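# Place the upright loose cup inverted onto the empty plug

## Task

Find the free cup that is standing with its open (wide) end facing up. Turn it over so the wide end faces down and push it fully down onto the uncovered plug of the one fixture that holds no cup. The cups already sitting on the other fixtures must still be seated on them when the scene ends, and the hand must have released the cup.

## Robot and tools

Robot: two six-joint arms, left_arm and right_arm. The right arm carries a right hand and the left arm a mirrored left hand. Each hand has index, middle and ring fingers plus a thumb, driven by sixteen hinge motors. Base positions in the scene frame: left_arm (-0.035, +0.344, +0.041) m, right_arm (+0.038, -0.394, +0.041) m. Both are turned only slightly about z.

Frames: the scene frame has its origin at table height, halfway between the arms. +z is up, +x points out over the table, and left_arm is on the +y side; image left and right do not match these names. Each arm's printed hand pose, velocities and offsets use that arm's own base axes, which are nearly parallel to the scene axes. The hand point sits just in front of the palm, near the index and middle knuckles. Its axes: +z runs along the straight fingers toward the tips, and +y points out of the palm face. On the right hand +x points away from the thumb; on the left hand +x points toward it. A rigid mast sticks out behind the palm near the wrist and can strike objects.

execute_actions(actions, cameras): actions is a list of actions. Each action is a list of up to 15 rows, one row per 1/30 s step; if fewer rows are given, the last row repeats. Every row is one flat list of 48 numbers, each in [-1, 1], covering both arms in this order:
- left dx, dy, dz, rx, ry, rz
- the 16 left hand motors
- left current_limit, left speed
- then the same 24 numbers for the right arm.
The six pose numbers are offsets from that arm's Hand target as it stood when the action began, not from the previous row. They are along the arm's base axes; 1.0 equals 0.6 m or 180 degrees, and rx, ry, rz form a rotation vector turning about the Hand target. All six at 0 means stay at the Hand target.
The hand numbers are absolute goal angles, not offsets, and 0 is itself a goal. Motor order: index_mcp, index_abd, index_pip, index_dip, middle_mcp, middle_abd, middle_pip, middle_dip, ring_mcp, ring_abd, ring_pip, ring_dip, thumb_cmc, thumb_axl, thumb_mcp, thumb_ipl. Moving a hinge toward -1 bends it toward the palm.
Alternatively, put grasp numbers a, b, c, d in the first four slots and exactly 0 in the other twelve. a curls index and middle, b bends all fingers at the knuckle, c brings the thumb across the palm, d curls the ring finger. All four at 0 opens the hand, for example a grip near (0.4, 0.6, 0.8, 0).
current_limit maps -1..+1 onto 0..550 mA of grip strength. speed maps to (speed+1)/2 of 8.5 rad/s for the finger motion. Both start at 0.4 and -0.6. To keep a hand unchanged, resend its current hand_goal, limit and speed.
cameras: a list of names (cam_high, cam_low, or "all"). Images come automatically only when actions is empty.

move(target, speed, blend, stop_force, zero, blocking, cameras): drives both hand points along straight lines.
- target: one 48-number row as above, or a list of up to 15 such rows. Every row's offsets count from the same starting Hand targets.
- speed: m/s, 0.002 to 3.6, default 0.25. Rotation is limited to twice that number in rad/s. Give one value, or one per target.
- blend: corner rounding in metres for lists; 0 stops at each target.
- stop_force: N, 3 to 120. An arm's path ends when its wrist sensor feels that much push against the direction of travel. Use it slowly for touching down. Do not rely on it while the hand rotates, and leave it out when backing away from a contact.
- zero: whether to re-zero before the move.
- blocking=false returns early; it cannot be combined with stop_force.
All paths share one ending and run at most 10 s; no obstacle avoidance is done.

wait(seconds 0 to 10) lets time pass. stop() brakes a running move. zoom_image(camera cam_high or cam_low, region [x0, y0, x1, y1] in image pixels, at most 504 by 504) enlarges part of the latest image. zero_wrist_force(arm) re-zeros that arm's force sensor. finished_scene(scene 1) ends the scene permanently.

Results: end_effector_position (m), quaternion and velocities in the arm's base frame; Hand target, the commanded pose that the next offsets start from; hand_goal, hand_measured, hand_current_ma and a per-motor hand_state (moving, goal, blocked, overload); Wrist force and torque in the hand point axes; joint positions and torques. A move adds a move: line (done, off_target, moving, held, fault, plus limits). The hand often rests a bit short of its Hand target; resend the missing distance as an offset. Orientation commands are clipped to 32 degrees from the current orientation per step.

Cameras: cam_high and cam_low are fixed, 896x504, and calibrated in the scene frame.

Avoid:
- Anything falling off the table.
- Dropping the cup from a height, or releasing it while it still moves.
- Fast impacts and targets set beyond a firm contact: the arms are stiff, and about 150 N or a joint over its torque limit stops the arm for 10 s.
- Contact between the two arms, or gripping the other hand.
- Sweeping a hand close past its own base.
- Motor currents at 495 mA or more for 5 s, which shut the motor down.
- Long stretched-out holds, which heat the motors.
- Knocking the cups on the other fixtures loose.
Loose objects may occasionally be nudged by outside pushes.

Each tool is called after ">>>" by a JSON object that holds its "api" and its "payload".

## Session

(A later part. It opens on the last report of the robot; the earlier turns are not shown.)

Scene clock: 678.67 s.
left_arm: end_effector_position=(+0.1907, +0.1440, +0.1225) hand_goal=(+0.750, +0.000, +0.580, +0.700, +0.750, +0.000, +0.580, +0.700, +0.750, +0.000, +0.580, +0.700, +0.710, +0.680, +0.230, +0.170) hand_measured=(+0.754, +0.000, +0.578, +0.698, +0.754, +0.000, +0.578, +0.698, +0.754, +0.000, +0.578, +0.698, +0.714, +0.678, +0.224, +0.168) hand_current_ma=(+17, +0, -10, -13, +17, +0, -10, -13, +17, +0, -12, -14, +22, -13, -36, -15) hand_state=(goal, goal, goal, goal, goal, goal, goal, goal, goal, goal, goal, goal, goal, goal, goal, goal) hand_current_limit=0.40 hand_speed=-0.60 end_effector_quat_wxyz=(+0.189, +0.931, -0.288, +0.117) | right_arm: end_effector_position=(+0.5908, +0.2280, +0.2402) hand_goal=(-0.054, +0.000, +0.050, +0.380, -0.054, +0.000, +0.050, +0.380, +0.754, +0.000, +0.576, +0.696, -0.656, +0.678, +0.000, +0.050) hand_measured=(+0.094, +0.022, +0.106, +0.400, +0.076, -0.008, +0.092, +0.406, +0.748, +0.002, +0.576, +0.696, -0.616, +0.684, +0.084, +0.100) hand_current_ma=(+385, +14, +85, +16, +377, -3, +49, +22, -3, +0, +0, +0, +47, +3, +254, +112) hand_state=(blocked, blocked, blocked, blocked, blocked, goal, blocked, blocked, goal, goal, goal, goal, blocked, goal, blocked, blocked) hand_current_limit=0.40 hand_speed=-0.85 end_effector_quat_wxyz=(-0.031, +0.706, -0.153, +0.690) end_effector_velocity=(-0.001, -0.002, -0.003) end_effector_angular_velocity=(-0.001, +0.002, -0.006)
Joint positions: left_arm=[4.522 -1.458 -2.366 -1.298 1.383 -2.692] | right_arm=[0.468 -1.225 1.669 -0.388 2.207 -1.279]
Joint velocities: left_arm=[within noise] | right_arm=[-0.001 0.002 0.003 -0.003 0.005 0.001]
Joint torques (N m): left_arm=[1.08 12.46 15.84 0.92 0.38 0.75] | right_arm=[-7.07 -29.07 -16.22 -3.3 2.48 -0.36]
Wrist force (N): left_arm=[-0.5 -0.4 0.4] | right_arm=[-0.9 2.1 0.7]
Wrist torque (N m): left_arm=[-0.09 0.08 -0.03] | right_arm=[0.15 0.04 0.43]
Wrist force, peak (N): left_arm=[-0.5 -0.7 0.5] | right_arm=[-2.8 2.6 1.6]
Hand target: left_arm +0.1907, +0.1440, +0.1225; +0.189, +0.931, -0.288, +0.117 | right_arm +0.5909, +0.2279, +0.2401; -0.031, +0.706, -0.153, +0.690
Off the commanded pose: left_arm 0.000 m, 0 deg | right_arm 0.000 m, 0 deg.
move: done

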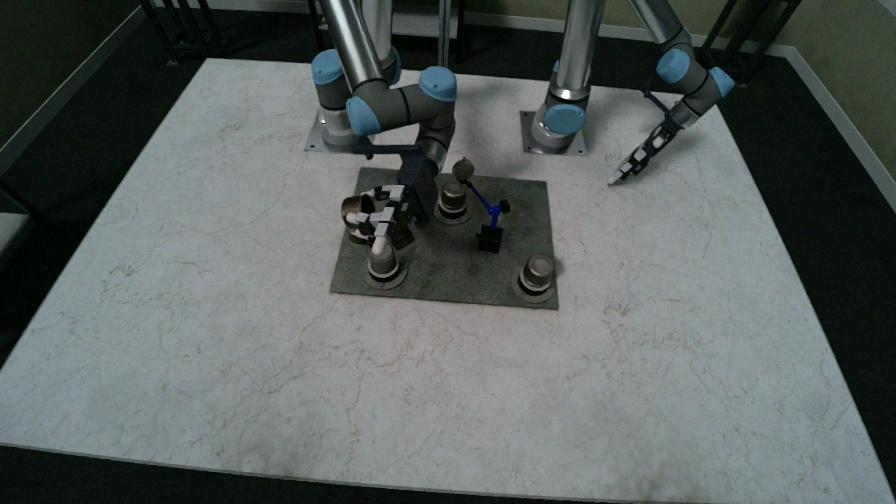

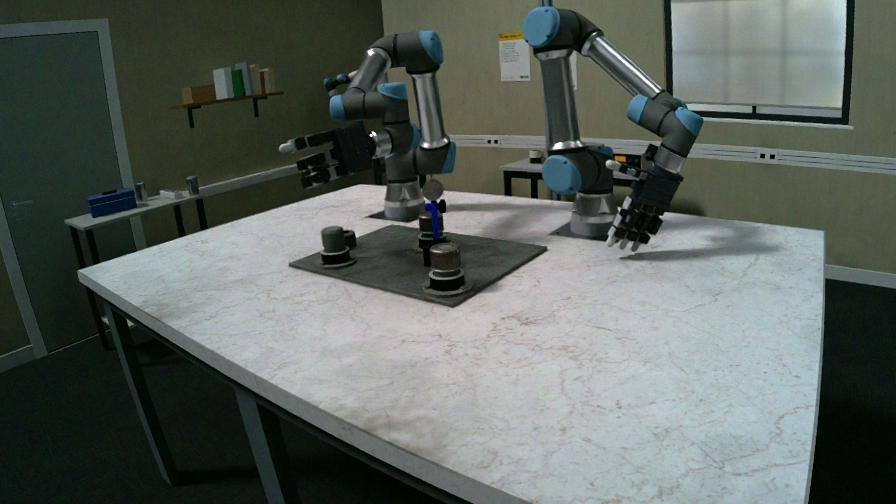

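>>> {"api": "move", "payload": {"target": [[0,0,0,0,0,0, 0,0,0,0,0,0,0,0,0,0,0,0,0,0,0,0, 0.4,-0.6, 0,-0.35,-0.02,0,0,0, -0.055,0,0.05,0.38, -0.055,0,0.05,0.38, 0.754,0,0.576,0.696, -0.657,0.678,0.0,0.05, 0.4,-0.85],[0,0,0,0,0,0, 0,0,0,0,0,0,0,0,0,0,0,0,0,0,0,0, 0.4,-0.6, 0,-0.4183,-0.2167,0,0,0, -0.055,0,0.05,0.38, -0.055,0,0.05,0.38, 0.754,0,0.576,0.696, -0.657,0.678,0.0,0.05, 0.4,-0.85]], "speed": 0.3, "blend": [0.05,0], "cameras": ["all"]}}

>>> {"api": "zoom_image", "payload": {"camera": "cam_high", "region": [250, 150, 400, 300]}}

>>> {"api": "zoom_image", "payload": {"camera": "cam_low", "region": [180, 130, 380, 280]}}

Scene clock: 684.83 s.
left_arm: end_effector_position=(+0.1907, +0.1440, +0.1225) hand_goal=(+0.750, +0.000, +0.580, +0.700, +0.750, +0.000, +0.580, +0.700, +0.750, +0.000, +0.580, +0.700, +0.710, +0.680, +0.230, +0.170) hand_measured=(+0.754, +0.000, +0.578, +0.698, +0.754, +0.000, +0.578, +0.698, +0.754, +0.000, +0.578, +0.698, +0.714, +0.678, +0.224, +0.168) hand_current_ma=(+17, +0, -10, -13, +17, +0, -10, -13, +17, +0, -12, -14, +22, -13, -36, -15) hand_state=(goal, goal, goal, goal, goal, goal, goal, goal, goal, goal, goal, goal, goal, goal, goal, goal) hand_current_limit=0.40 hand_speed=-0.60 end_effector_quat_wxyz=(+0.189, +0.931, -0.288, +0.117) | right_arm: end_effector_position=(+0.5909, -0.0231, +0.1102) hand_goal=(-0.054, +0.000, +0.050, +0.380, -0.054, +0.000, +0.050, +0.380, +0.754, +0.000, +0.576, +0.696, -0.656, +0.678, +0.000, +0.050) hand_measured=(+0.094, +0.024, +0.108, +0.400, +0.076, -0.008, +0.092, +0.406, +0.750, +0.002, +0.576, +0.696, -0.614, +0.684, +0.084, +0.100) hand_current_ma=(+385, +17, +85, +16, +369, -3, +49, +22, -1, +0, +0, +0, +52, +3, +255, +112) hand_state=(blocked, blocked, blocked, blocked, blocked, goal, blocked, blocked, goal, goal, goal, goal, blocked, goal, blocked, blocked) hand_current_limit=0.40 hand_speed=-0.85 end_effector_quat_wxyz=(-0.031, +0.706, -0.153, +0.690)
Joint positions: left_arm=[4.522 -1.458 -2.366 -1.298 1.383 -2.692] | right_arm=[-0.115 -1.273 2.164 -0.846 1.625 -1.31]
Joint torques (N m): left_arm=[0.12 13.01 16.53 1.21 0.37 0.96] | right_arm=[-7.71 -22.98 -7.81 -4.66 -0.47 0.32]
Wrist force (N): left_arm=[-0.5 -0.2 0.3] | right_arm=[-0.7 2.0 0.4]
Wrist torque (N m): left_arm=[-0.05 0.07 -0.03] | right_arm=[0.16 0.02 0.58]
Wrist force, peak (N): left_arm=[-0.7 -0.6 0.3] | right_arm=[-3.1 3.8 0.7]
Hand target: left_arm +0.1907, +0.1440, +0.1225; +0.189, +0.931, -0.288, +0.117 | right_arm +0.5909, -0.0231, +0.1101; -0.031, +0.706, -0.153, +0.690
Off the commanded pose: left_arm 0.000 m, 0 deg | right_arm 0.000 m, 0 deg.
move: done

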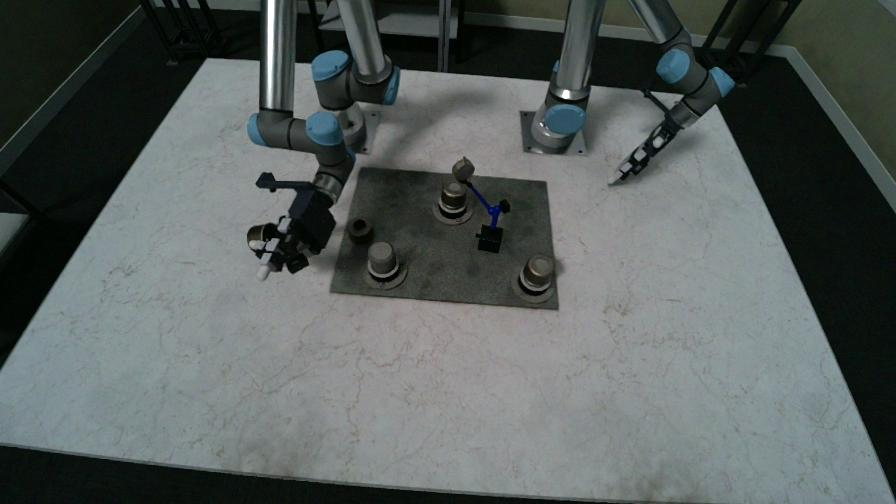

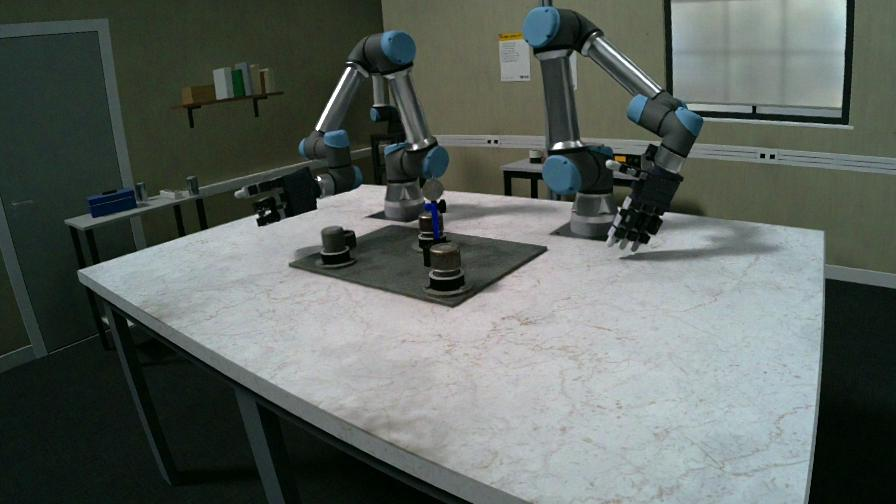

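Scaled by 3.360 from the camera's 896x504 image, which has a finer 1280x720 frame.

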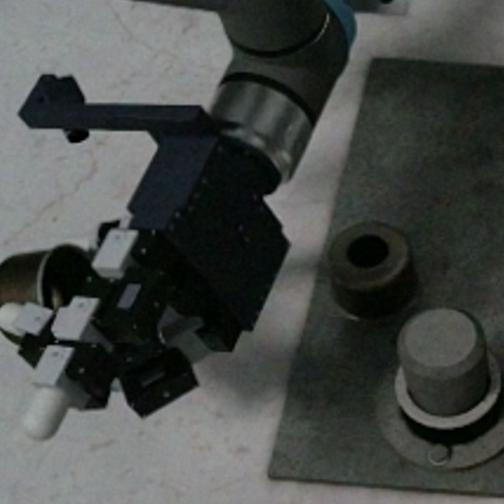

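Scaled by 2.520 from the camera's 896x504 image, which has a finer 1280x720 frame.

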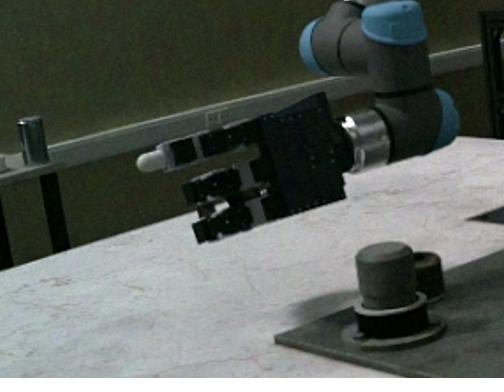

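>>> {"api": "move", "payload": {"target": [[0,0,0,0,0,0, 0,0,0,0,0,0,0,0,0,0,0,0,0,0,0,0, 0.4,-0.6, 0,0,-0.1333,0,0,0, -0.055,0,0.05,0.38, -0.055,0,0.05,0.38, 0.754,0,0.576,0.696, -0.657,0.678,0.0,0.05, 0.4,-0.85],[0,0,0,0,0,0, 0,0,0,0,0,0,0,0,0,0,0,0,0,0,0,0, 0.4,-0.6, 0,0,-0.19,0,0,0, -0.055,0,0.05,0.38, -0.055,0,0.05,0.38, 0.754,0,0.576,0.696, -0.657,0.678,0.0,0.05, 0.4,-0.85]], "speed": [0.1,0.03], "blend": [0.01,0], "stop_force": 4, "cameras": ["all"]}}

>>> {"api": "zoom_image", "payload": {"camera": "cam_high", "region": [220, 190, 350, 310]}}

>>> {"api": "zoom_image", "payload": {"camera": "cam_low", "region": [180, 150, 360, 280]}}

Scene clock: 695.13 s.
left_arm: end_effector_position=(+0.1907, +0.1440, +0.1225) hand_goal=(+0.750, +0.000, +0.580, +0.700, +0.750, +0.000, +0.580, +0.700, +0.750, +0.000, +0.580, +0.700, +0.710, +0.680, +0.230, +0.170) hand_measured=(+0.754, +0.000, +0.578, +0.698, +0.754, +0.000, +0.578, +0.698, +0.754, +0.000, +0.578, +0.698, +0.714, +0.678, +0.224, +0.168) hand_current_ma=(+17, +0, -10, -13, +17, +0, -10, -13, +17, +0, -12, -14, +22, -13, -36, -15) hand_state=(goal, goal, goal, goal, goal, goal, goal, goal, goal, goal, goal, goal, goal, goal, goal, goal) hand_current_limit=0.40 hand_speed=-0.60 end_effector_quat_wxyz=(+0.189, +0.931, -0.288, +0.117) | right_arm: end_effector_position=(+0.5908, -0.0231, +0.0127) hand_goal=(-0.054, +0.000, +0.050, +0.380, -0.054, +0.000, +0.050, +0.380, +0.754, +0.000, +0.576, +0.696, -0.656, +0.678, +0.000, +0.050) hand_measured=(+0.094, +0.020, +0.108, +0.400, +0.076, -0.016, +0.092, +0.406, +0.750, +0.002, +0.576, +0.696, -0.620, +0.684, +0.084, +0.100) hand_current_ma=(+385, +13, +85, +16, +369, -8, +53, +22, -1, +0, +0, +0, +42, +3, +255, +112) hand_state=(blocked, blocked, blocked, blocked, blocked, goal, blocked, blocked, goal, goal, goal, goal, blocked, goal, blocked, blocked) hand_current_limit=0.40 hand_speed=-0.85 end_effector_quat_wxyz=(-0.031, +0.706, -0.153, +0.690)
Joint positions: left_arm=[4.522 -1.458 -2.366 -1.298 1.383 -2.692] | right_arm=[-0.115 -1.032 2.202 -1.125 1.625 -1.31]
Joint torques (N m): left_arm=[0.41 12.66 15.8 1.4 0.52 0.87] | right_arm=[-4.33 -26.61 -7.7 -4.2 -1.33 0]
Wrist force (N): left_arm=[-0.5 -0.3 0.5] | right_arm=[-0.7 2.0 0.7]
Wrist torque (N m): left_arm=[-0.08 0.08 -0.04] | right_arm=[0.14 0.02 0.53]
Wrist force, peak (N): left_arm=[-0.3 -0.5 0.8] | right_arm=[4.4 -0.2 1.4]
Hand target: left_arm +0.1907, +0.1440, +0.1225; +0.189, +0.931, -0.288, +0.117 | right_arm +0.5908, -0.0231, +0.0127; -0.031, +0.706, -0.153, +0.690 (not the last commanded pose)
Off the commanded pose: left_arm 0.000 m, 0 deg | right_arm 0.017 m, 0 deg.
move: contact (right_arm); path passed 1 of 2 targets

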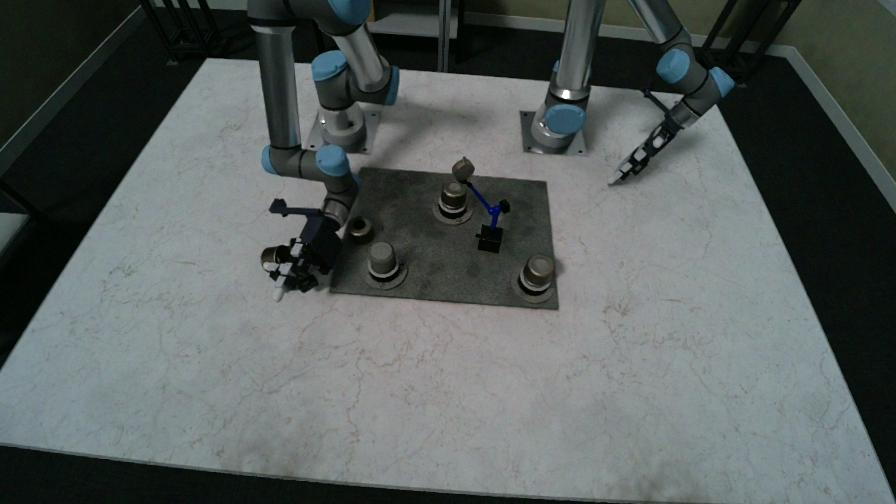

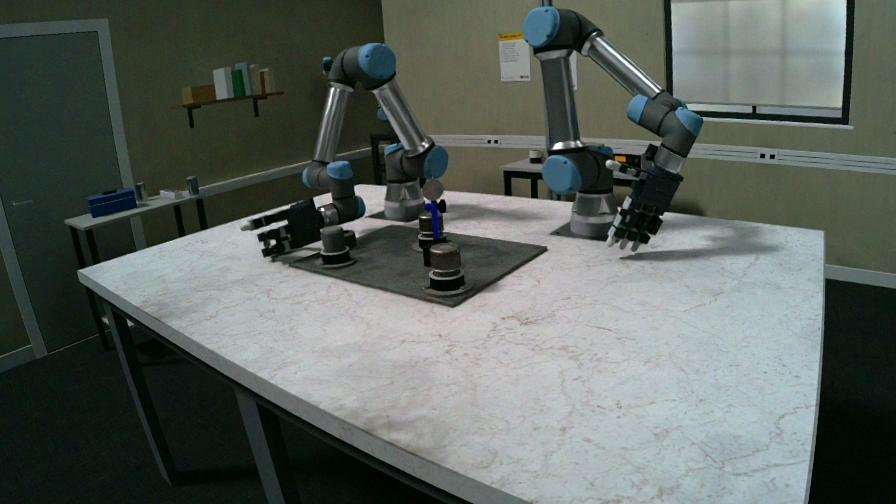

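Scaled by 3.877 from the camera's 896x504 image, which has a finer 1280x720 frame.

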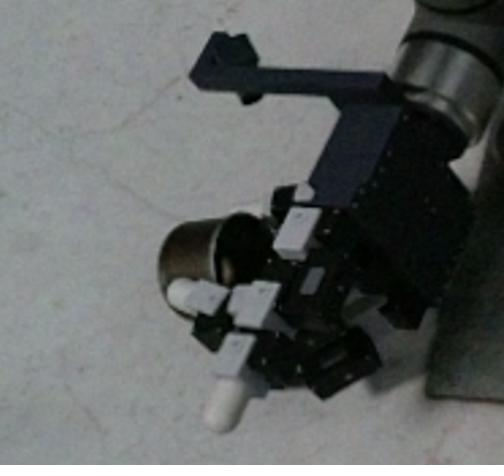

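Scaled by 2.800 from the camera's 896x504 image, which has a finer 1280x720 frame.

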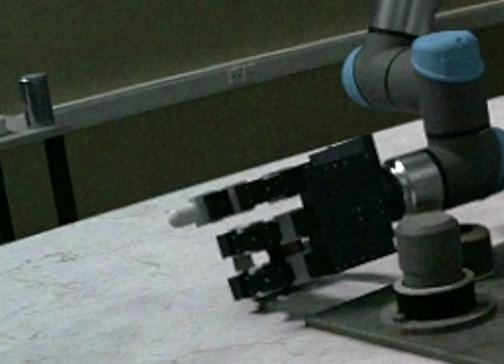

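>>> {"api": "move", "payload": {"target": [[0,0,0,0,0,0, 0,0,0,0,0,0,0,0,0,0,0,0,0,0,0,0, 0.4,-0.6, 0,0,-0.005,0,0,0, -0.055,0,0.05,0.38, -0.055,0,0.05,0.38, 0.754,0,0.576,0.696, -0.657,0.678,0.0,0.05, 0.4,-0.95],[0,0,0,0,0,0, 0,0,0,0,0,0,0,0,0,0,0,0,0,0,0,0, 0.4,-0.6, 0,0,-0.005,0,0,0, 0.205,0,0.09,0.40, 0.205,0,0.09,0.40, 0.754,0,0.576,0.696, -0.657,0.678,0.202,0.146, 0.4,-0.95]], "speed": 0.02, "cameras": ["all"]}}

>>> {"api": "zoom_image", "payload": {"camera": "cam_high", "region": [220, 190, 350, 310]}}

>>> {"api": "zoom_image", "payload": {"camera": "cam_low", "region": [180, 150, 360, 280]}}

Scene clock: 705.87 s.
left_arm: end_effector_position=(+0.1907, +0.1440, +0.1225) hand_goal=(+0.750, +0.000, +0.580, +0.700, +0.750, +0.000, +0.580, +0.700, +0.750, +0.000, +0.580, +0.700, +0.710, +0.680, +0.230, +0.170) hand_measured=(+0.754, +0.000, +0.578, +0.698, +0.754, +0.000, +0.578, +0.698, +0.754, +0.000, +0.578, +0.698, +0.714, +0.678, +0.224, +0.168) hand_current_ma=(+17, +0, -10, -13, +17, +0, -10, -13, +17, +0, -12, -14, +22, -13, -36, -15) hand_state=(goal, goal, goal, goal, goal, goal, goal, goal, goal, goal, goal, goal, goal, goal, goal, goal) hand_current_limit=0.40 hand_speed=-0.60 end_effector_quat_wxyz=(+0.189, +0.931, -0.288, +0.117) | right_arm: end_effector_position=(+0.5908, -0.0231, +0.0097) hand_goal=(+0.206, +0.000, +0.090, +0.400, +0.206, +0.000, +0.090, +0.400, +0.754, +0.000, +0.576, +0.696, -0.656, +0.678, +0.202, +0.146) hand_measured=(+0.200, +0.010, +0.094, +0.402, +0.200, +0.000, +0.092, +0.402, +0.750, +0.002, +0.576, +0.696, -0.644, +0.680, +0.200, +0.144) hand_current_ma=(-2, +4, +1, +0, -2, +0, +0, +1, -1, +0, +0, +0, +7, +1, -1, -1) hand_state=(goal, goal, goal, goal, goal, goal, goal, goal, goal, goal, goal, goal, goal, goal, goal, goal) hand_current_limit=0.40 hand_speed=-0.95 end_effector_quat_wxyz=(-0.031, +0.706, -0.153, +0.690)
Joint positions: left_arm=[4.522 -1.458 -2.366 -1.298 1.383 -2.692] | right_arm=[-0.115 -1.024 2.202 -1.133 1.625 -1.31]
Joint torques (N m): left_arm=[-0.28 11.18 15.26 0.81 0.68 1.07] | right_arm=[-1.79 -44.82 -0.91 -2.02 -0.68 0.62]
Wrist force (N): left_arm=[-0.2 0.0 0.5] | right_arm=[1.2 1.7 0.4]
Wrist torque (N m): left_arm=[-0.04 0.05 -0.02] | right_arm=[0.17 -0.01 0.43]
Wrist force, peak (N): left_arm=[-0.5 -0.3 0.8] | right_arm=[5.5 -0.9 1.8]
Hand target: left_arm +0.1907, +0.1440, +0.1225; +0.189, +0.931, -0.288, +0.117 | right_arm +0.5908, -0.0231, +0.0097; -0.031, +0.706, -0.153, +0.690
Off the commanded pose: left_arm 0.000 m, 0 deg | right_arm 0.000 m, 0 deg.
move: done

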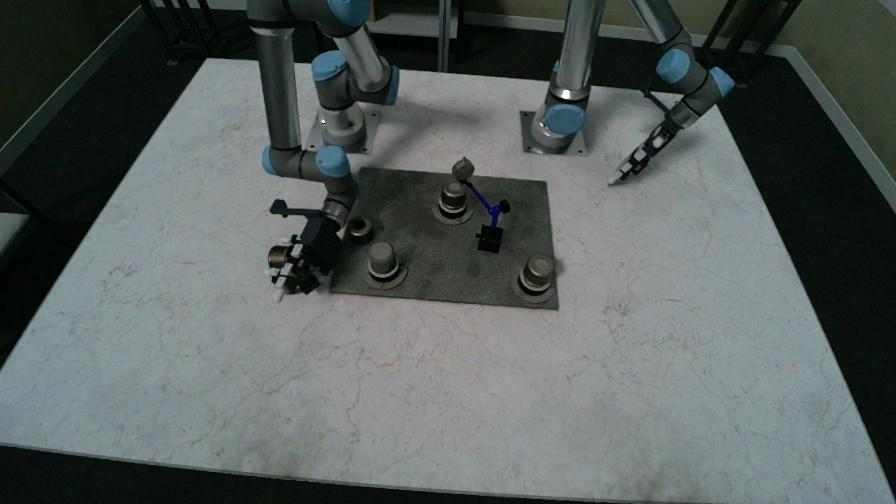

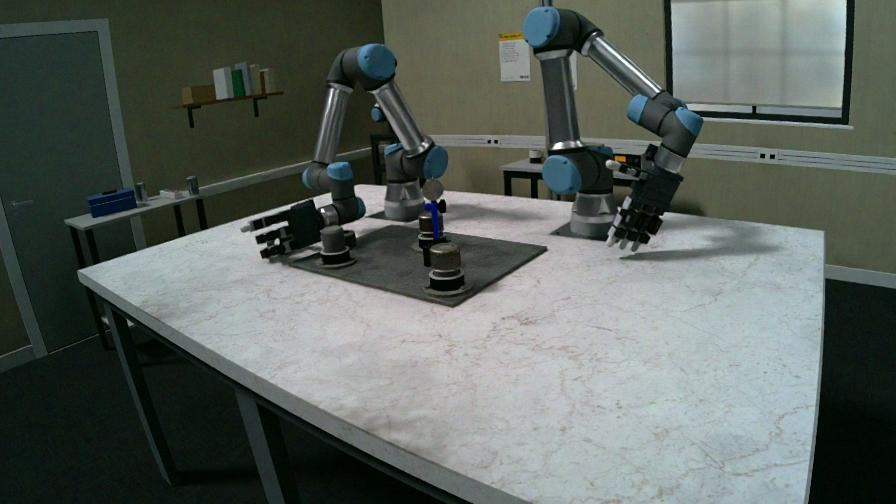

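Scaled by 3.877 from the camera's 896x504 image, which has a finer 1280x720 frame.

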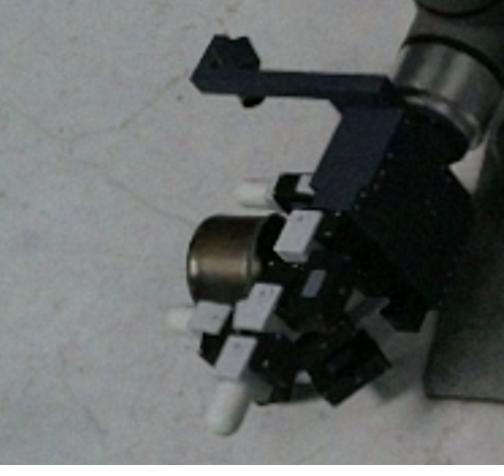

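Scaled by 2.800 from the camera's 896x504 image, which has a finer 1280x720 frame.

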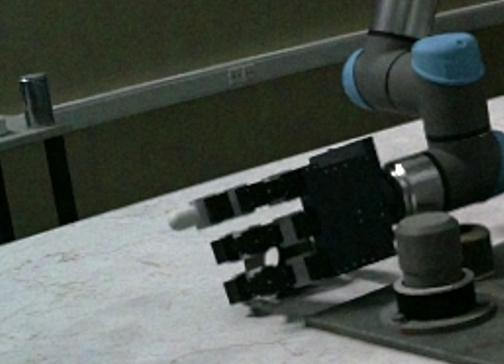

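>>> {"api": "move", "payload": {"target": [[0,0,0,0,0,0, 0,0,0,0,0,0,0,0,0,0,0,0,0,0,0,0, 0.4,-0.6, -0.0108,-0.0245,0.0322,0.2389,0,0, 0.205,-0.1,0.09,0.40, 0.205,0.1,0.09,0.40, 0.754,0,0.576,0.696, -0.657,0.678,0.202,0.146, 0.4,-0.9],[0,0,0,0,0,0, 0,0,0,0,0,0,0,0,0,0,0,0,0,0,0,0, 0.4,-0.6, -0.0108,-0.0703,0.0362,0.4722,0,0, 0.205,-0.1,0.09,0.40, 0.205,0.1,0.09,0.40, 0.754,0,0.576,0.696, -0.657,0.678,0.202,0.146, 0.4,-0.9]], "speed": 0.2, "blend": [0.01,0], "cameras": ["all"]}}

>>> {"api": "zoom_image", "payload": {"camera": "cam_high", "region": [220, 190, 350, 310]}}

>>> {"api": "zoom_image", "payload": {"camera": "cam_low", "region": [180, 150, 360, 280]}}

Scene clock: 754.70 s.
left_arm: end_effector_position=(+0.1907, +0.1440, +0.1225) hand_goal=(+0.750, +0.000, +0.580, +0.700, +0.750, +0.000, +0.580, +0.700, +0.750, +0.000, +0.580, +0.700, +0.710, +0.680, +0.230, +0.170) hand_measured=(+0.754, +0.000, +0.578, +0.698, +0.754, +0.000, +0.578, +0.698, +0.754, +0.000, +0.578, +0.698, +0.714, +0.678, +0.224, +0.168) hand_current_ma=(+17, +0, -10, -13, +17, +0, -10, -13, +17, +0, -12, -14, +22, -13, -36, -15) hand_state=(goal, goal, goal, goal, goal, goal, goal, goal, goal, goal, goal, goal, goal, goal, goal, goal) hand_current_limit=0.40 hand_speed=-0.60 end_effector_quat_wxyz=(+0.189, +0.931, -0.288, +0.117) | right_arm: end_effector_position=(+0.5844, -0.0654, +0.0314) hand_goal=(+0.206, -0.100, +0.090, +0.400, +0.206, +0.100, +0.090, +0.400, +0.754, +0.000, +0.576, +0.696, -0.656, +0.678, +0.202, +0.146) hand_measured=(+0.200, -0.096, +0.092, +0.402, +0.200, +0.100, +0.092, +0.402, +0.748, +0.002, +0.576, +0.696, -0.654, +0.680, +0.200, +0.144) hand_current_ma=(-2, +1, +1, +0, -2, +0, +0, +1, -3, +0, +0, +0, +0, +0, -1, -1) hand_state=(goal, goal, goal, goal, goal, goal, goal, goal, goal, goal, goal, goal, goal, goal, goal, goal) hand_current_limit=0.40 hand_speed=-0.90 end_effector_quat_wxyz=(+0.500, -0.500, +0.579, -0.405)
Joint positions: left_arm=[4.522 -1.458 -2.366 -1.298 1.383 -2.692] | right_arm=[-0.635 -1.208 2.133 -0.708 0.917 0.044]
Joint torques (N m): left_arm=[-0.47 13.65 16.05 1.36 0.42 0.92] | right_arm=[0.21 -43.59 -4.05 -2.05 0.26 1.16]
Wrist force (N): left_arm=[-0.4 -0.1 0.8] | right_arm=[0.5 0.4 1.0]
Wrist torque (N m): left_arm=[-0.08 0.07 -0.04] | right_arm=[-0.04 0.12 0.35]
Wrist force, peak (N): left_arm=[-0.6 -0.5 0.8] | right_arm=[1.3 1.8 0.6]
Hand target: left_arm +0.1907, +0.1440, +0.1225; +0.189, +0.931, -0.288, +0.117 | right_arm +0.5844, -0.0653, +0.0314; +0.500, -0.500, +0.580, -0.405
Off the commanded pose: left_arm 0.000 m, 0 deg | right_arm 0.000 m, 0 deg.
move: done

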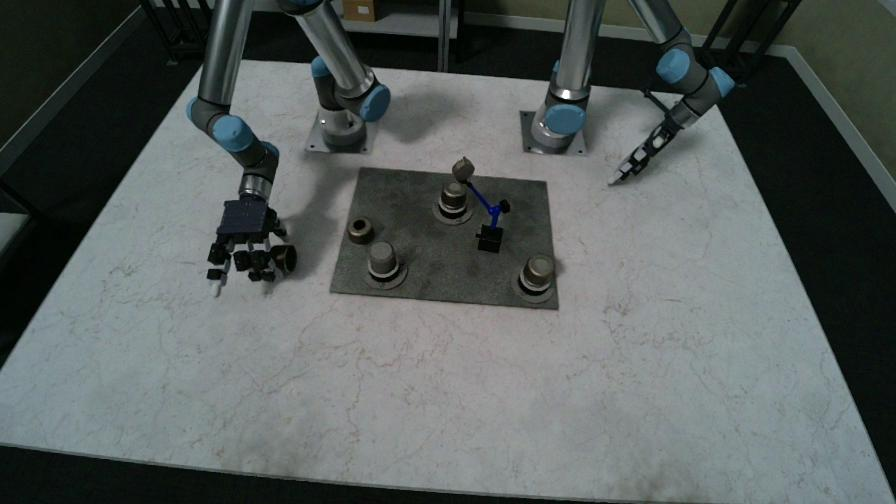

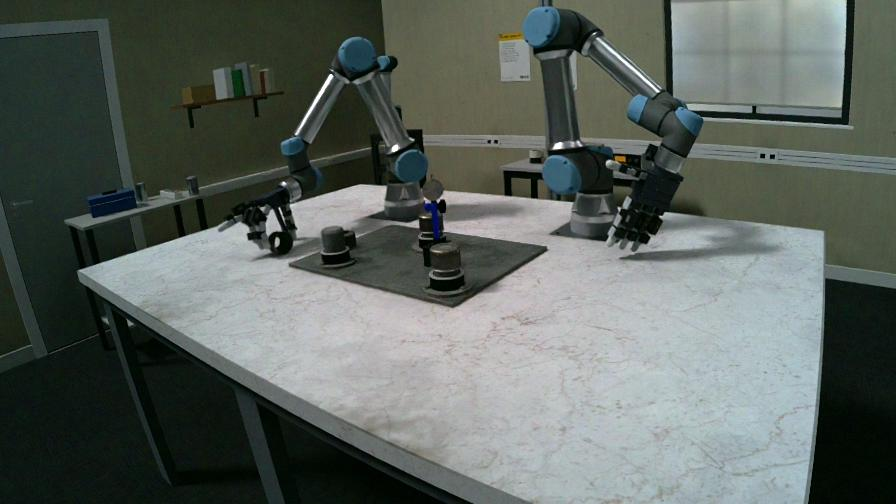

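Scaled by 3.877 from the camera's 896x504 image, which has a finer 1280x720 frame.

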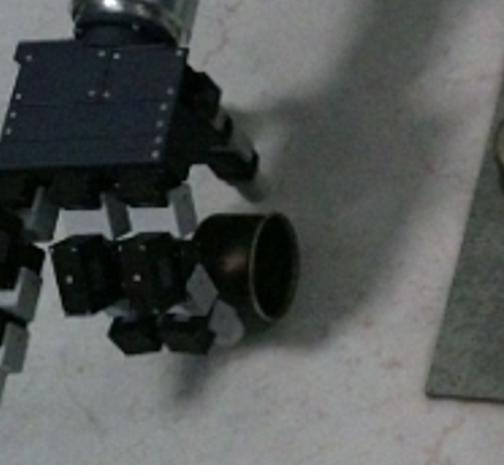

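Scaled by 2.800 from the camera's 896x504 image, which has a finer 1280x720 frame.

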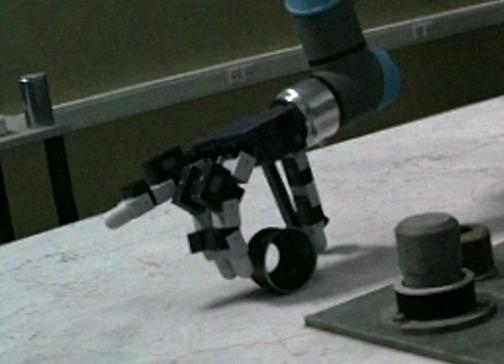

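>>> {"api": "move", "payload": {"target": [[0,0,0,0,0,0, 0,0,0,0,0,0,0,0,0,0,0,0,0,0,0,0, 0.4,-0.6, 0.0133,0.0083,0,0,0,0, 0.205,-0.1,0.09,0.40, 0.205,0.1,0.09,0.40, 0.754,0,0.576,0.696, -0.657,0.678,0.202,0.146, 0.4,-0.85],[0,0,0,0,0,0, 0,0,0,0,0,0,0,0,0,0,0,0,0,0,0,0, 0.4,-0.6, 0.0133,0.0083,0,0,0,0, -0.055,-0.1,0.05,0.38, -0.055,0.1,0.05,0.38, 0.754,0,0.576,0.696, -0.657,0.678,0.0,0.05, 0.4,-0.85]], "speed": 0.06, "cameras": ["all"]}}

>>> {"api": "zoom_image", "payload": {"camera": "cam_high", "region": [220, 190, 350, 310]}}

>>> {"api": "zoom_image", "payload": {"camera": "cam_low", "region": [200, 170, 330, 270]}}

Scene clock: 784.40 s.
left_arm: end_effector_position=(+0.1907, +0.1440, +0.1225) hand_goal=(+0.750, +0.000, +0.580, +0.700, +0.750, +0.000, +0.580, +0.700, +0.750, +0.000, +0.580, +0.700, +0.710, +0.680, +0.230, +0.170) hand_measured=(+0.754, +0.000, +0.578, +0.698, +0.754, +0.000, +0.578, +0.698, +0.754, +0.000, +0.578, +0.698, +0.714, +0.678, +0.224, +0.168) hand_current_ma=(+17, +0, -10, -13, +17, +0, -10, -13, +17, +0, -12, -14, +22, -13, -36, -15) hand_state=(goal, goal, goal, goal, goal, goal, goal, goal, goal, goal, goal, goal, goal, goal, goal, goal) hand_current_limit=0.40 hand_speed=-0.60 end_effector_quat_wxyz=(+0.189, +0.931, -0.288, +0.117) | right_arm: end_effector_position=(+0.5924, -0.0603, +0.0314) hand_goal=(-0.054, -0.100, +0.050, +0.380, -0.054, +0.100, +0.050, +0.380, +0.754, +0.000, +0.576, +0.696, -0.656, +0.678, +0.000, +0.050) hand_measured=(+0.102, -0.094, +0.086, +0.390, +0.102, +0.098, +0.078, +0.390, +0.748, +0.002, +0.576, +0.696, -0.654, +0.680, +0.144, +0.086) hand_current_ma=(+383, +1, +41, +4, +385, +0, +26, +5, -3, +0, +0, +0, +0, +0, +384, +67) hand_state=(blocked, goal, blocked, goal, blocked, goal, blocked, goal, goal, goal, goal, goal, goal, goal, blocked, blocked) hand_current_limit=0.40 hand_speed=-0.85 end_effector_quat_wxyz=(+0.500, -0.500, +0.580, -0.405)
Joint positions: left_arm=[4.522 -1.458 -2.366 -1.298 1.383 -2.692] | right_arm=[-0.611 -1.198 2.116 -0.704 0.94 0.05]
Joint torques (N m): left_arm=[1.56 12.59 16.63 1.05 0.76 0.94] | right_arm=[-7.24 -40.83 -1.94 -2.02 -1.81 -1.64]
Wrist force (N): left_arm=[-0.6 -0.1 0.2] | right_arm=[0.1 -5.2 1.3]
Wrist torque (N m): left_arm=[-0.03 0.08 -0.05] | right_arm=[-0.05 0.13 0.22]
Wrist force, peak (N): left_arm=[-0.6 0.1 0.9] | right_arm=[-0.4 -5.5 0.5]
Hand target: left_arm +0.1907, +0.1440, +0.1225; +0.189, +0.931, -0.288, +0.117 | right_arm +0.5923, -0.0603, +0.0314; +0.500, -0.500, +0.580, -0.405
Off the commanded pose: left_arm 0.000 m, 0 deg | right_arm 0.000 m, 0 deg.
move: done

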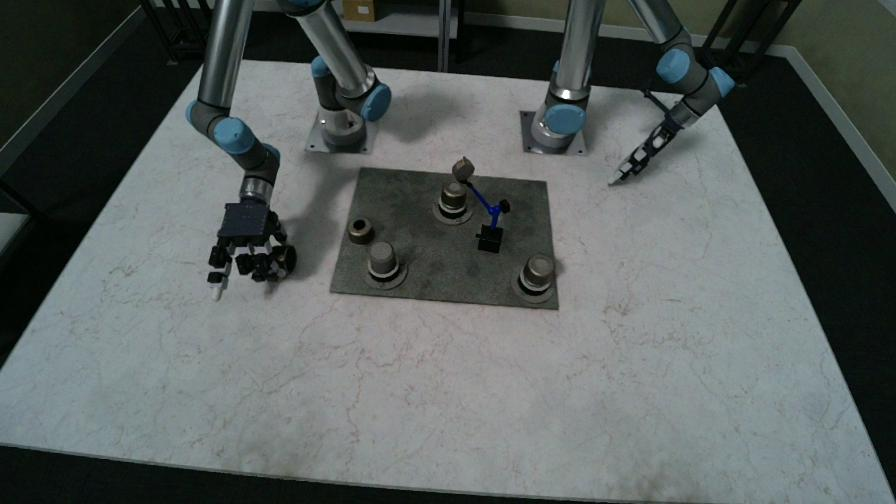

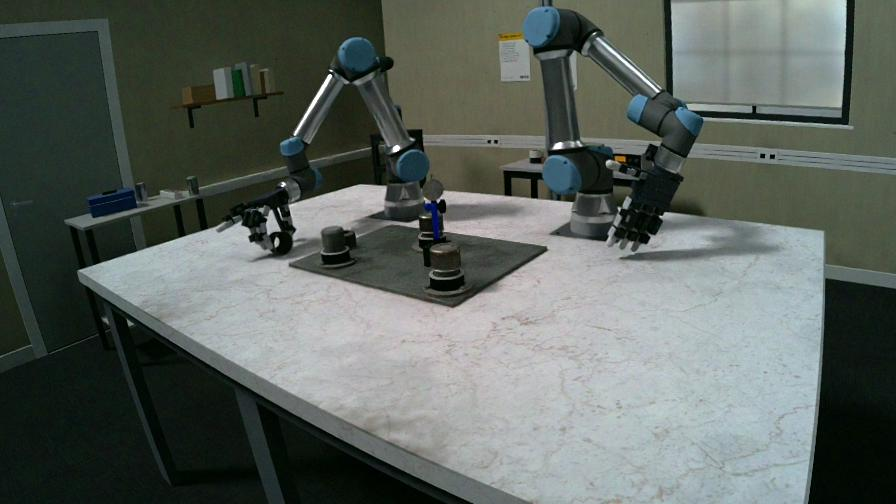

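Scaled by 3.877 from the camera's 896x504 image, which has a finer 1280x720 frame.

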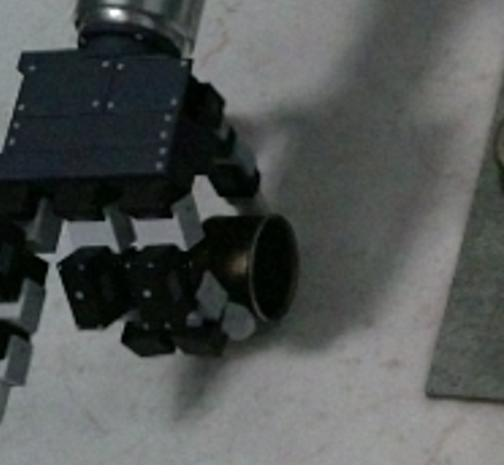

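Scaled by 3.877 from the camera's 896x504 image, which has a finer 1280x720 frame.

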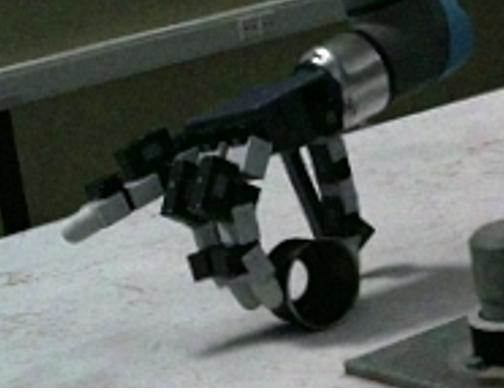

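>>> {"api": "move", "payload": {"target": [[0,0,0,0,0,0, 0,0,0,0,0,0,0,0,0,0,0,0,0,0,0,0, 0.4,-0.6, 0,0,0.28,0,0,0, -0.055,-0.1,0.05,0.38, -0.055,0.1,0.05,0.38, 0.754,0,0.576,0.696, -0.657,0.678,0.0,0.05, 0.4,-0.85],[0,0,0,0,0,0, 0,0,0,0,0,0,0,0,0,0,0,0,0,0,0,0, 0.4,-0.6, -0.0612,0.5625,0.2977,-0.4717,-0.1954,0.1954, -0.055,-0.1,0.05,0.38, -0.055,0.1,0.05,0.38, 0.754,0,0.576,0.696, -0.657,0.678,0.0,0.05, 0.4,-0.85]], "speed": [0.1,0.25], "blend": [0.02,0], "cameras": ["all"]}}

>>> {"api": "zoom_image", "payload": {"camera": "cam_high", "region": [320, 170, 470, 300]}}

>>> {"api": "zoom_image", "payload": {"camera": "cam_low", "region": [270, 140, 420, 280]}}

Scene clock: 814.77 s.
left_arm: end_effector_position=(+0.1907, +0.1440, +0.1225) hand_goal=(+0.750, +0.000, +0.580, +0.700, +0.750, +0.000, +0.580, +0.700, +0.750, +0.000, +0.580, +0.700, +0.710, +0.680, +0.230, +0.170) hand_measured=(+0.754, +0.000, +0.578, +0.698, +0.754, +0.000, +0.578, +0.698, +0.754, +0.000, +0.578, +0.698, +0.714, +0.678, +0.224, +0.168) hand_current_ma=(+17, +0, -10, -13, +17, +0, -10, -13, +17, +0, -12, -14, +22, -13, -36, -15) hand_state=(goal, goal, goal, goal, goal, goal, goal, goal, goal, goal, goal, goal, goal, goal, goal, goal) hand_current_limit=0.40 hand_speed=-0.60 end_effector_quat_wxyz=(+0.189, +0.931, -0.288, +0.117) | right_arm: end_effector_position=(+0.5557, +0.2771, +0.2100) hand_goal=(-0.054, -0.100, +0.050, +0.380, -0.054, +0.100, +0.050, +0.380, +0.754, +0.000, +0.576, +0.696, -0.656, +0.678, +0.000, +0.050) hand_measured=(+0.078, -0.088, +0.104, +0.400, +0.070, +0.102, +0.088, +0.402, +0.750, +0.002, +0.576, +0.696, -0.622, +0.680, +0.144, +0.104) hand_current_ma=(+381, +6, +78, +14, +345, +0, +45, +18, -1, +0, +0, +0, +38, +1, +385, +129) hand_state=(blocked, goal, blocked, goal, blocked, goal, blocked, blocked, goal, goal, goal, goal, blocked, goal, blocked, blocked) hand_current_limit=0.40 hand_speed=-0.85 end_effector_quat_wxyz=(-0.267, +0.700, +0.156, +0.643) end_effector_velocity=(+0.000, +0.001, +0.001) end_effector_angular_velocity=(-0.004, -0.005, +0.004)
Joint positions: left_arm=[4.522 -1.458 -2.366 -1.298 1.383 -2.692] | right_arm=[0.226 -1.457 2.087 -0.598 1.184 -1.41]
Joint velocities: left_arm=[within noise] | right_arm=[0.001 0 -0.002 0 -0.003 -0.005]
Joint torques (N m): left_arm=[0.38 13.06 15.81 1.15 0.82 1.11] | right_arm=[4.48 -35.8 -9.81 -4.38 -1.73 -2.59]
Wrist force (N): left_arm=[-0.8 -0.3 0.4] | right_arm=[-0.8 2.4 0.8]
Wrist torque (N m): left_arm=[-0.07 0.12 -0.07] | right_arm=[0.22 0.07 0.39]
Wrist force, peak (N): left_arm=[-0.8 -0.3 0.9] | right_arm=[0.2 -5.5 1.6]
Hand target: left_arm +0.1907, +0.1440, +0.1225; +0.189, +0.931, -0.288, +0.117 | right_arm +0.5556, +0.2772, +0.2100; -0.267, +0.700, +0.157, +0.643
Off the commanded pose: left_arm 0.000 m, 0 deg | right_arm 0.000 m, 0 deg.
move: done

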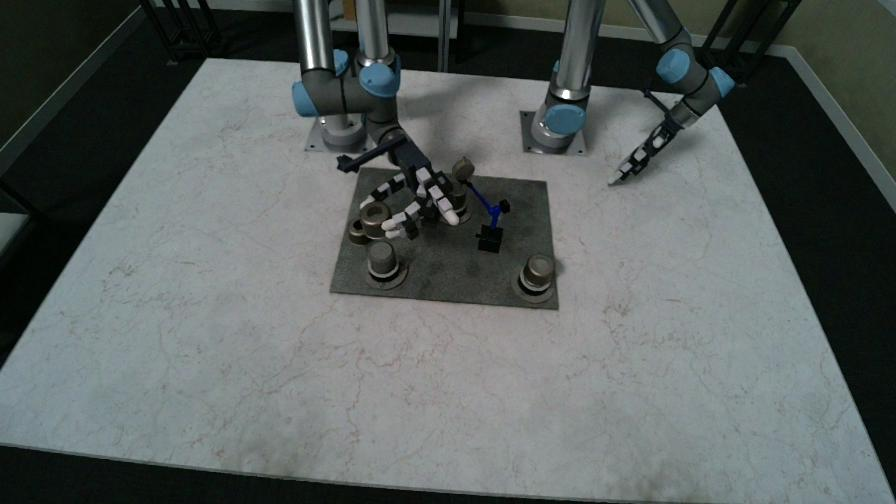

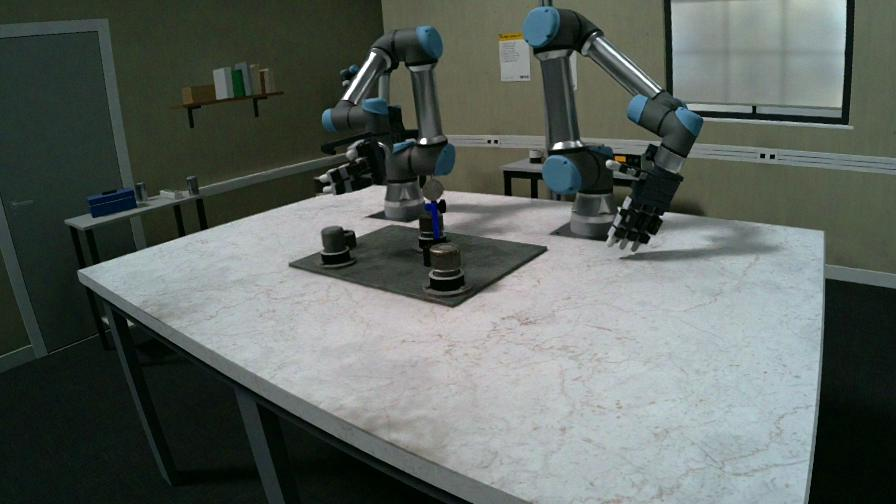

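Scaled by 3.360 from the camera's 896x504 image, which has a finer 1280x720 frame.

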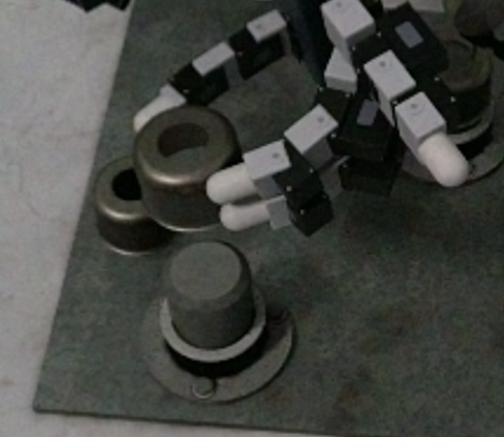

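Scaled by 3.360 from the camera's 896x504 image, which has a finer 1280x720 frame.

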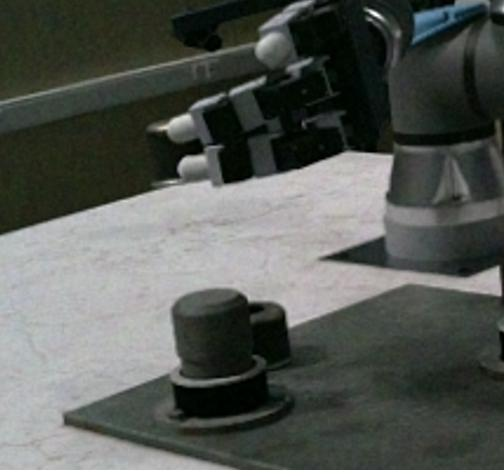

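>>> {"api": "zoom_image", "payload": {"camera": "cam_low", "region": [305, 160, 365, 280]}}

>>> {"api": "zoom_image", "payload": {"camera": "cam_high", "region": [350, 195, 420, 295]}}

Scaled by 4.200 from the camera's 896x504 image, which has a finer 1280x720 frame.

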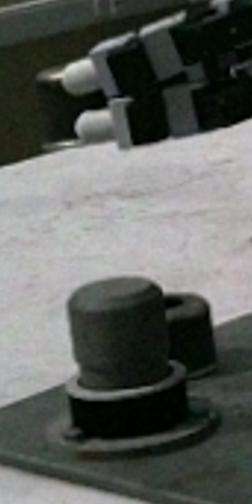

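Scaled by 5.040 from the camera's 896x504 image, which has a finer 1280x720 frame.

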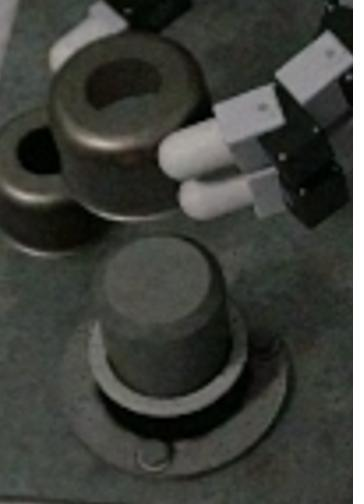

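>>> {"api": "move", "payload": {"target": [0,0,0,0,0,0, 0,0,0,0,0,0,0,0,0,0,0,0,0,0,0,0, 0.4,-0.6, -0.005,-0.008,-0.15,0,0,0, -0.055,-0.1,0.05,0.38, -0.055,0.1,0.05,0.38, 0.754,0,0.576,0.696, -0.657,0.678,0.0,0.05, 0.4,-0.85], "speed": 0.15, "cameras": ["all"]}}

>>> {"api": "zoom_image", "payload": {"camera": "cam_high", "region": [345, 205, 425, 295]}}

>>> {"api": "zoom_image", "payload": {"camera": "cam_low", "region": [295, 190, 375, 280]}}

Scene clock: 864.60 s.
left_arm: end_effector_position=(+0.1907, +0.1440, +0.1225) hand_goal=(+0.750, +0.000, +0.580, +0.700, +0.750, +0.000, +0.580, +0.700, +0.750, +0.000, +0.580, +0.700, +0.710, +0.680, +0.230, +0.170) hand_measured=(+0.754, +0.000, +0.578, +0.698, +0.754, +0.000, +0.578, +0.698, +0.754, +0.000, +0.578, +0.698, +0.714, +0.678, +0.224, +0.168) hand_current_ma=(+17, +0, -10, -13, +17, +0, -10, -13, +17, +0, -12, -14, +22, -13, -36, -15) hand_state=(goal, goal, goal, goal, goal, goal, goal, goal, goal, goal, goal, goal, goal, goal, goal, goal) hand_current_limit=0.40 hand_speed=-0.60 end_effector_quat_wxyz=(+0.189, +0.931, -0.288, +0.117) | right_arm: end_effector_position=(+0.5526, +0.2723, +0.1201) hand_goal=(-0.054, -0.100, +0.050, +0.380, -0.054, +0.100, +0.050, +0.380, +0.754, +0.000, +0.576, +0.696, -0.656, +0.678, +0.000, +0.050) hand_measured=(+0.078, -0.086, +0.104, +0.400, +0.070, +0.102, +0.088, +0.402, +0.750, +0.002, +0.576, +0.696, -0.618, +0.682, +0.144, +0.104) hand_current_ma=(+381, +7, +80, +14, +340, +0, +45, +18, -1, +0, +0, +0, +45, +1, +385, +129) hand_state=(blocked, goal, blocked, goal, blocked, goal, blocked, blocked, goal, goal, goal, goal, blocked, goal, blocked, blocked) hand_current_limit=0.40 hand_speed=-0.85 end_effector_quat_wxyz=(-0.267, +0.700, +0.157, +0.643)
Joint positions: left_arm=[4.522 -1.458 -2.366 -1.298 1.383 -2.692] | right_arm=[0.215 -1.293 2.195 -0.869 1.173 -1.411]
Joint torques (N m): left_arm=[1.13 12.35 17.07 1.19 0.75 1.18] | right_arm=[6.52 -23.54 -17.7 -4.21 1.83 0.49]
Wrist force (N): left_arm=[-0.3 -0.5 0.6] | right_arm=[-0.6 2.3 0.5]
Wrist torque (N m): left_arm=[-0.11 0.06 -0.01] | right_arm=[0.22 0.06 0.48]
Wrist force, peak (N): left_arm=[-0.7 -0.1 0.7] | right_arm=[-2.3 2.8 0.3]
Hand target: left_arm +0.1907, +0.1440, +0.1225; +0.189, +0.931, -0.288, +0.117 | right_arm +0.5526, +0.2724, +0.1200; -0.267, +0.700, +0.157, +0.643
Off the commanded pose: left_arm 0.000 m, 0 deg | right_arm 0.000 m, 0 deg.
move: done

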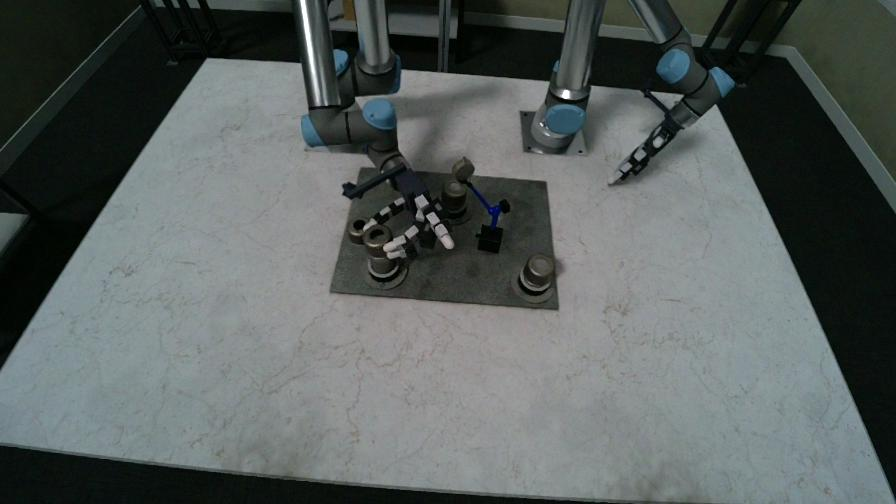

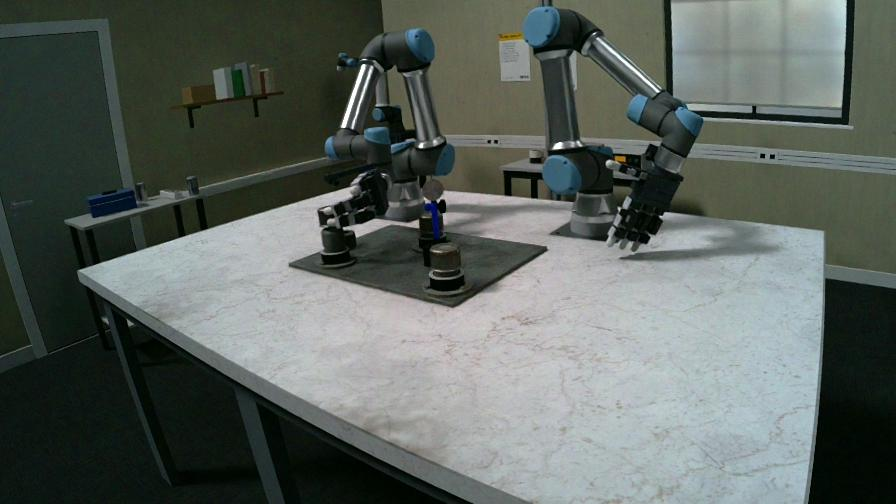

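Scaled by 5.600 from the camera's 896x504 image, which has a finer 1280x720 frame.

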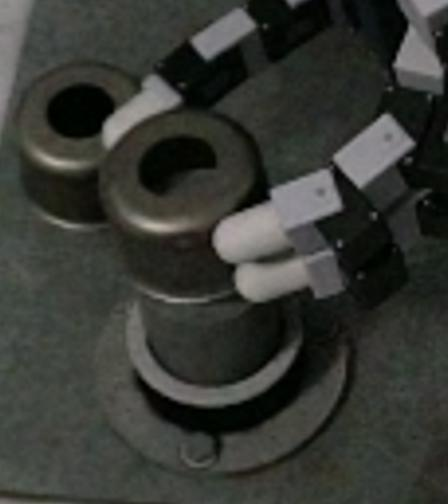

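Scaled by 5.600 from the camera's 896x504 image, which has a finer 1280x720 frame.

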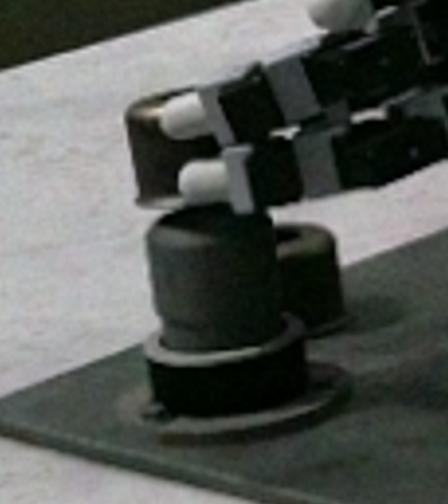

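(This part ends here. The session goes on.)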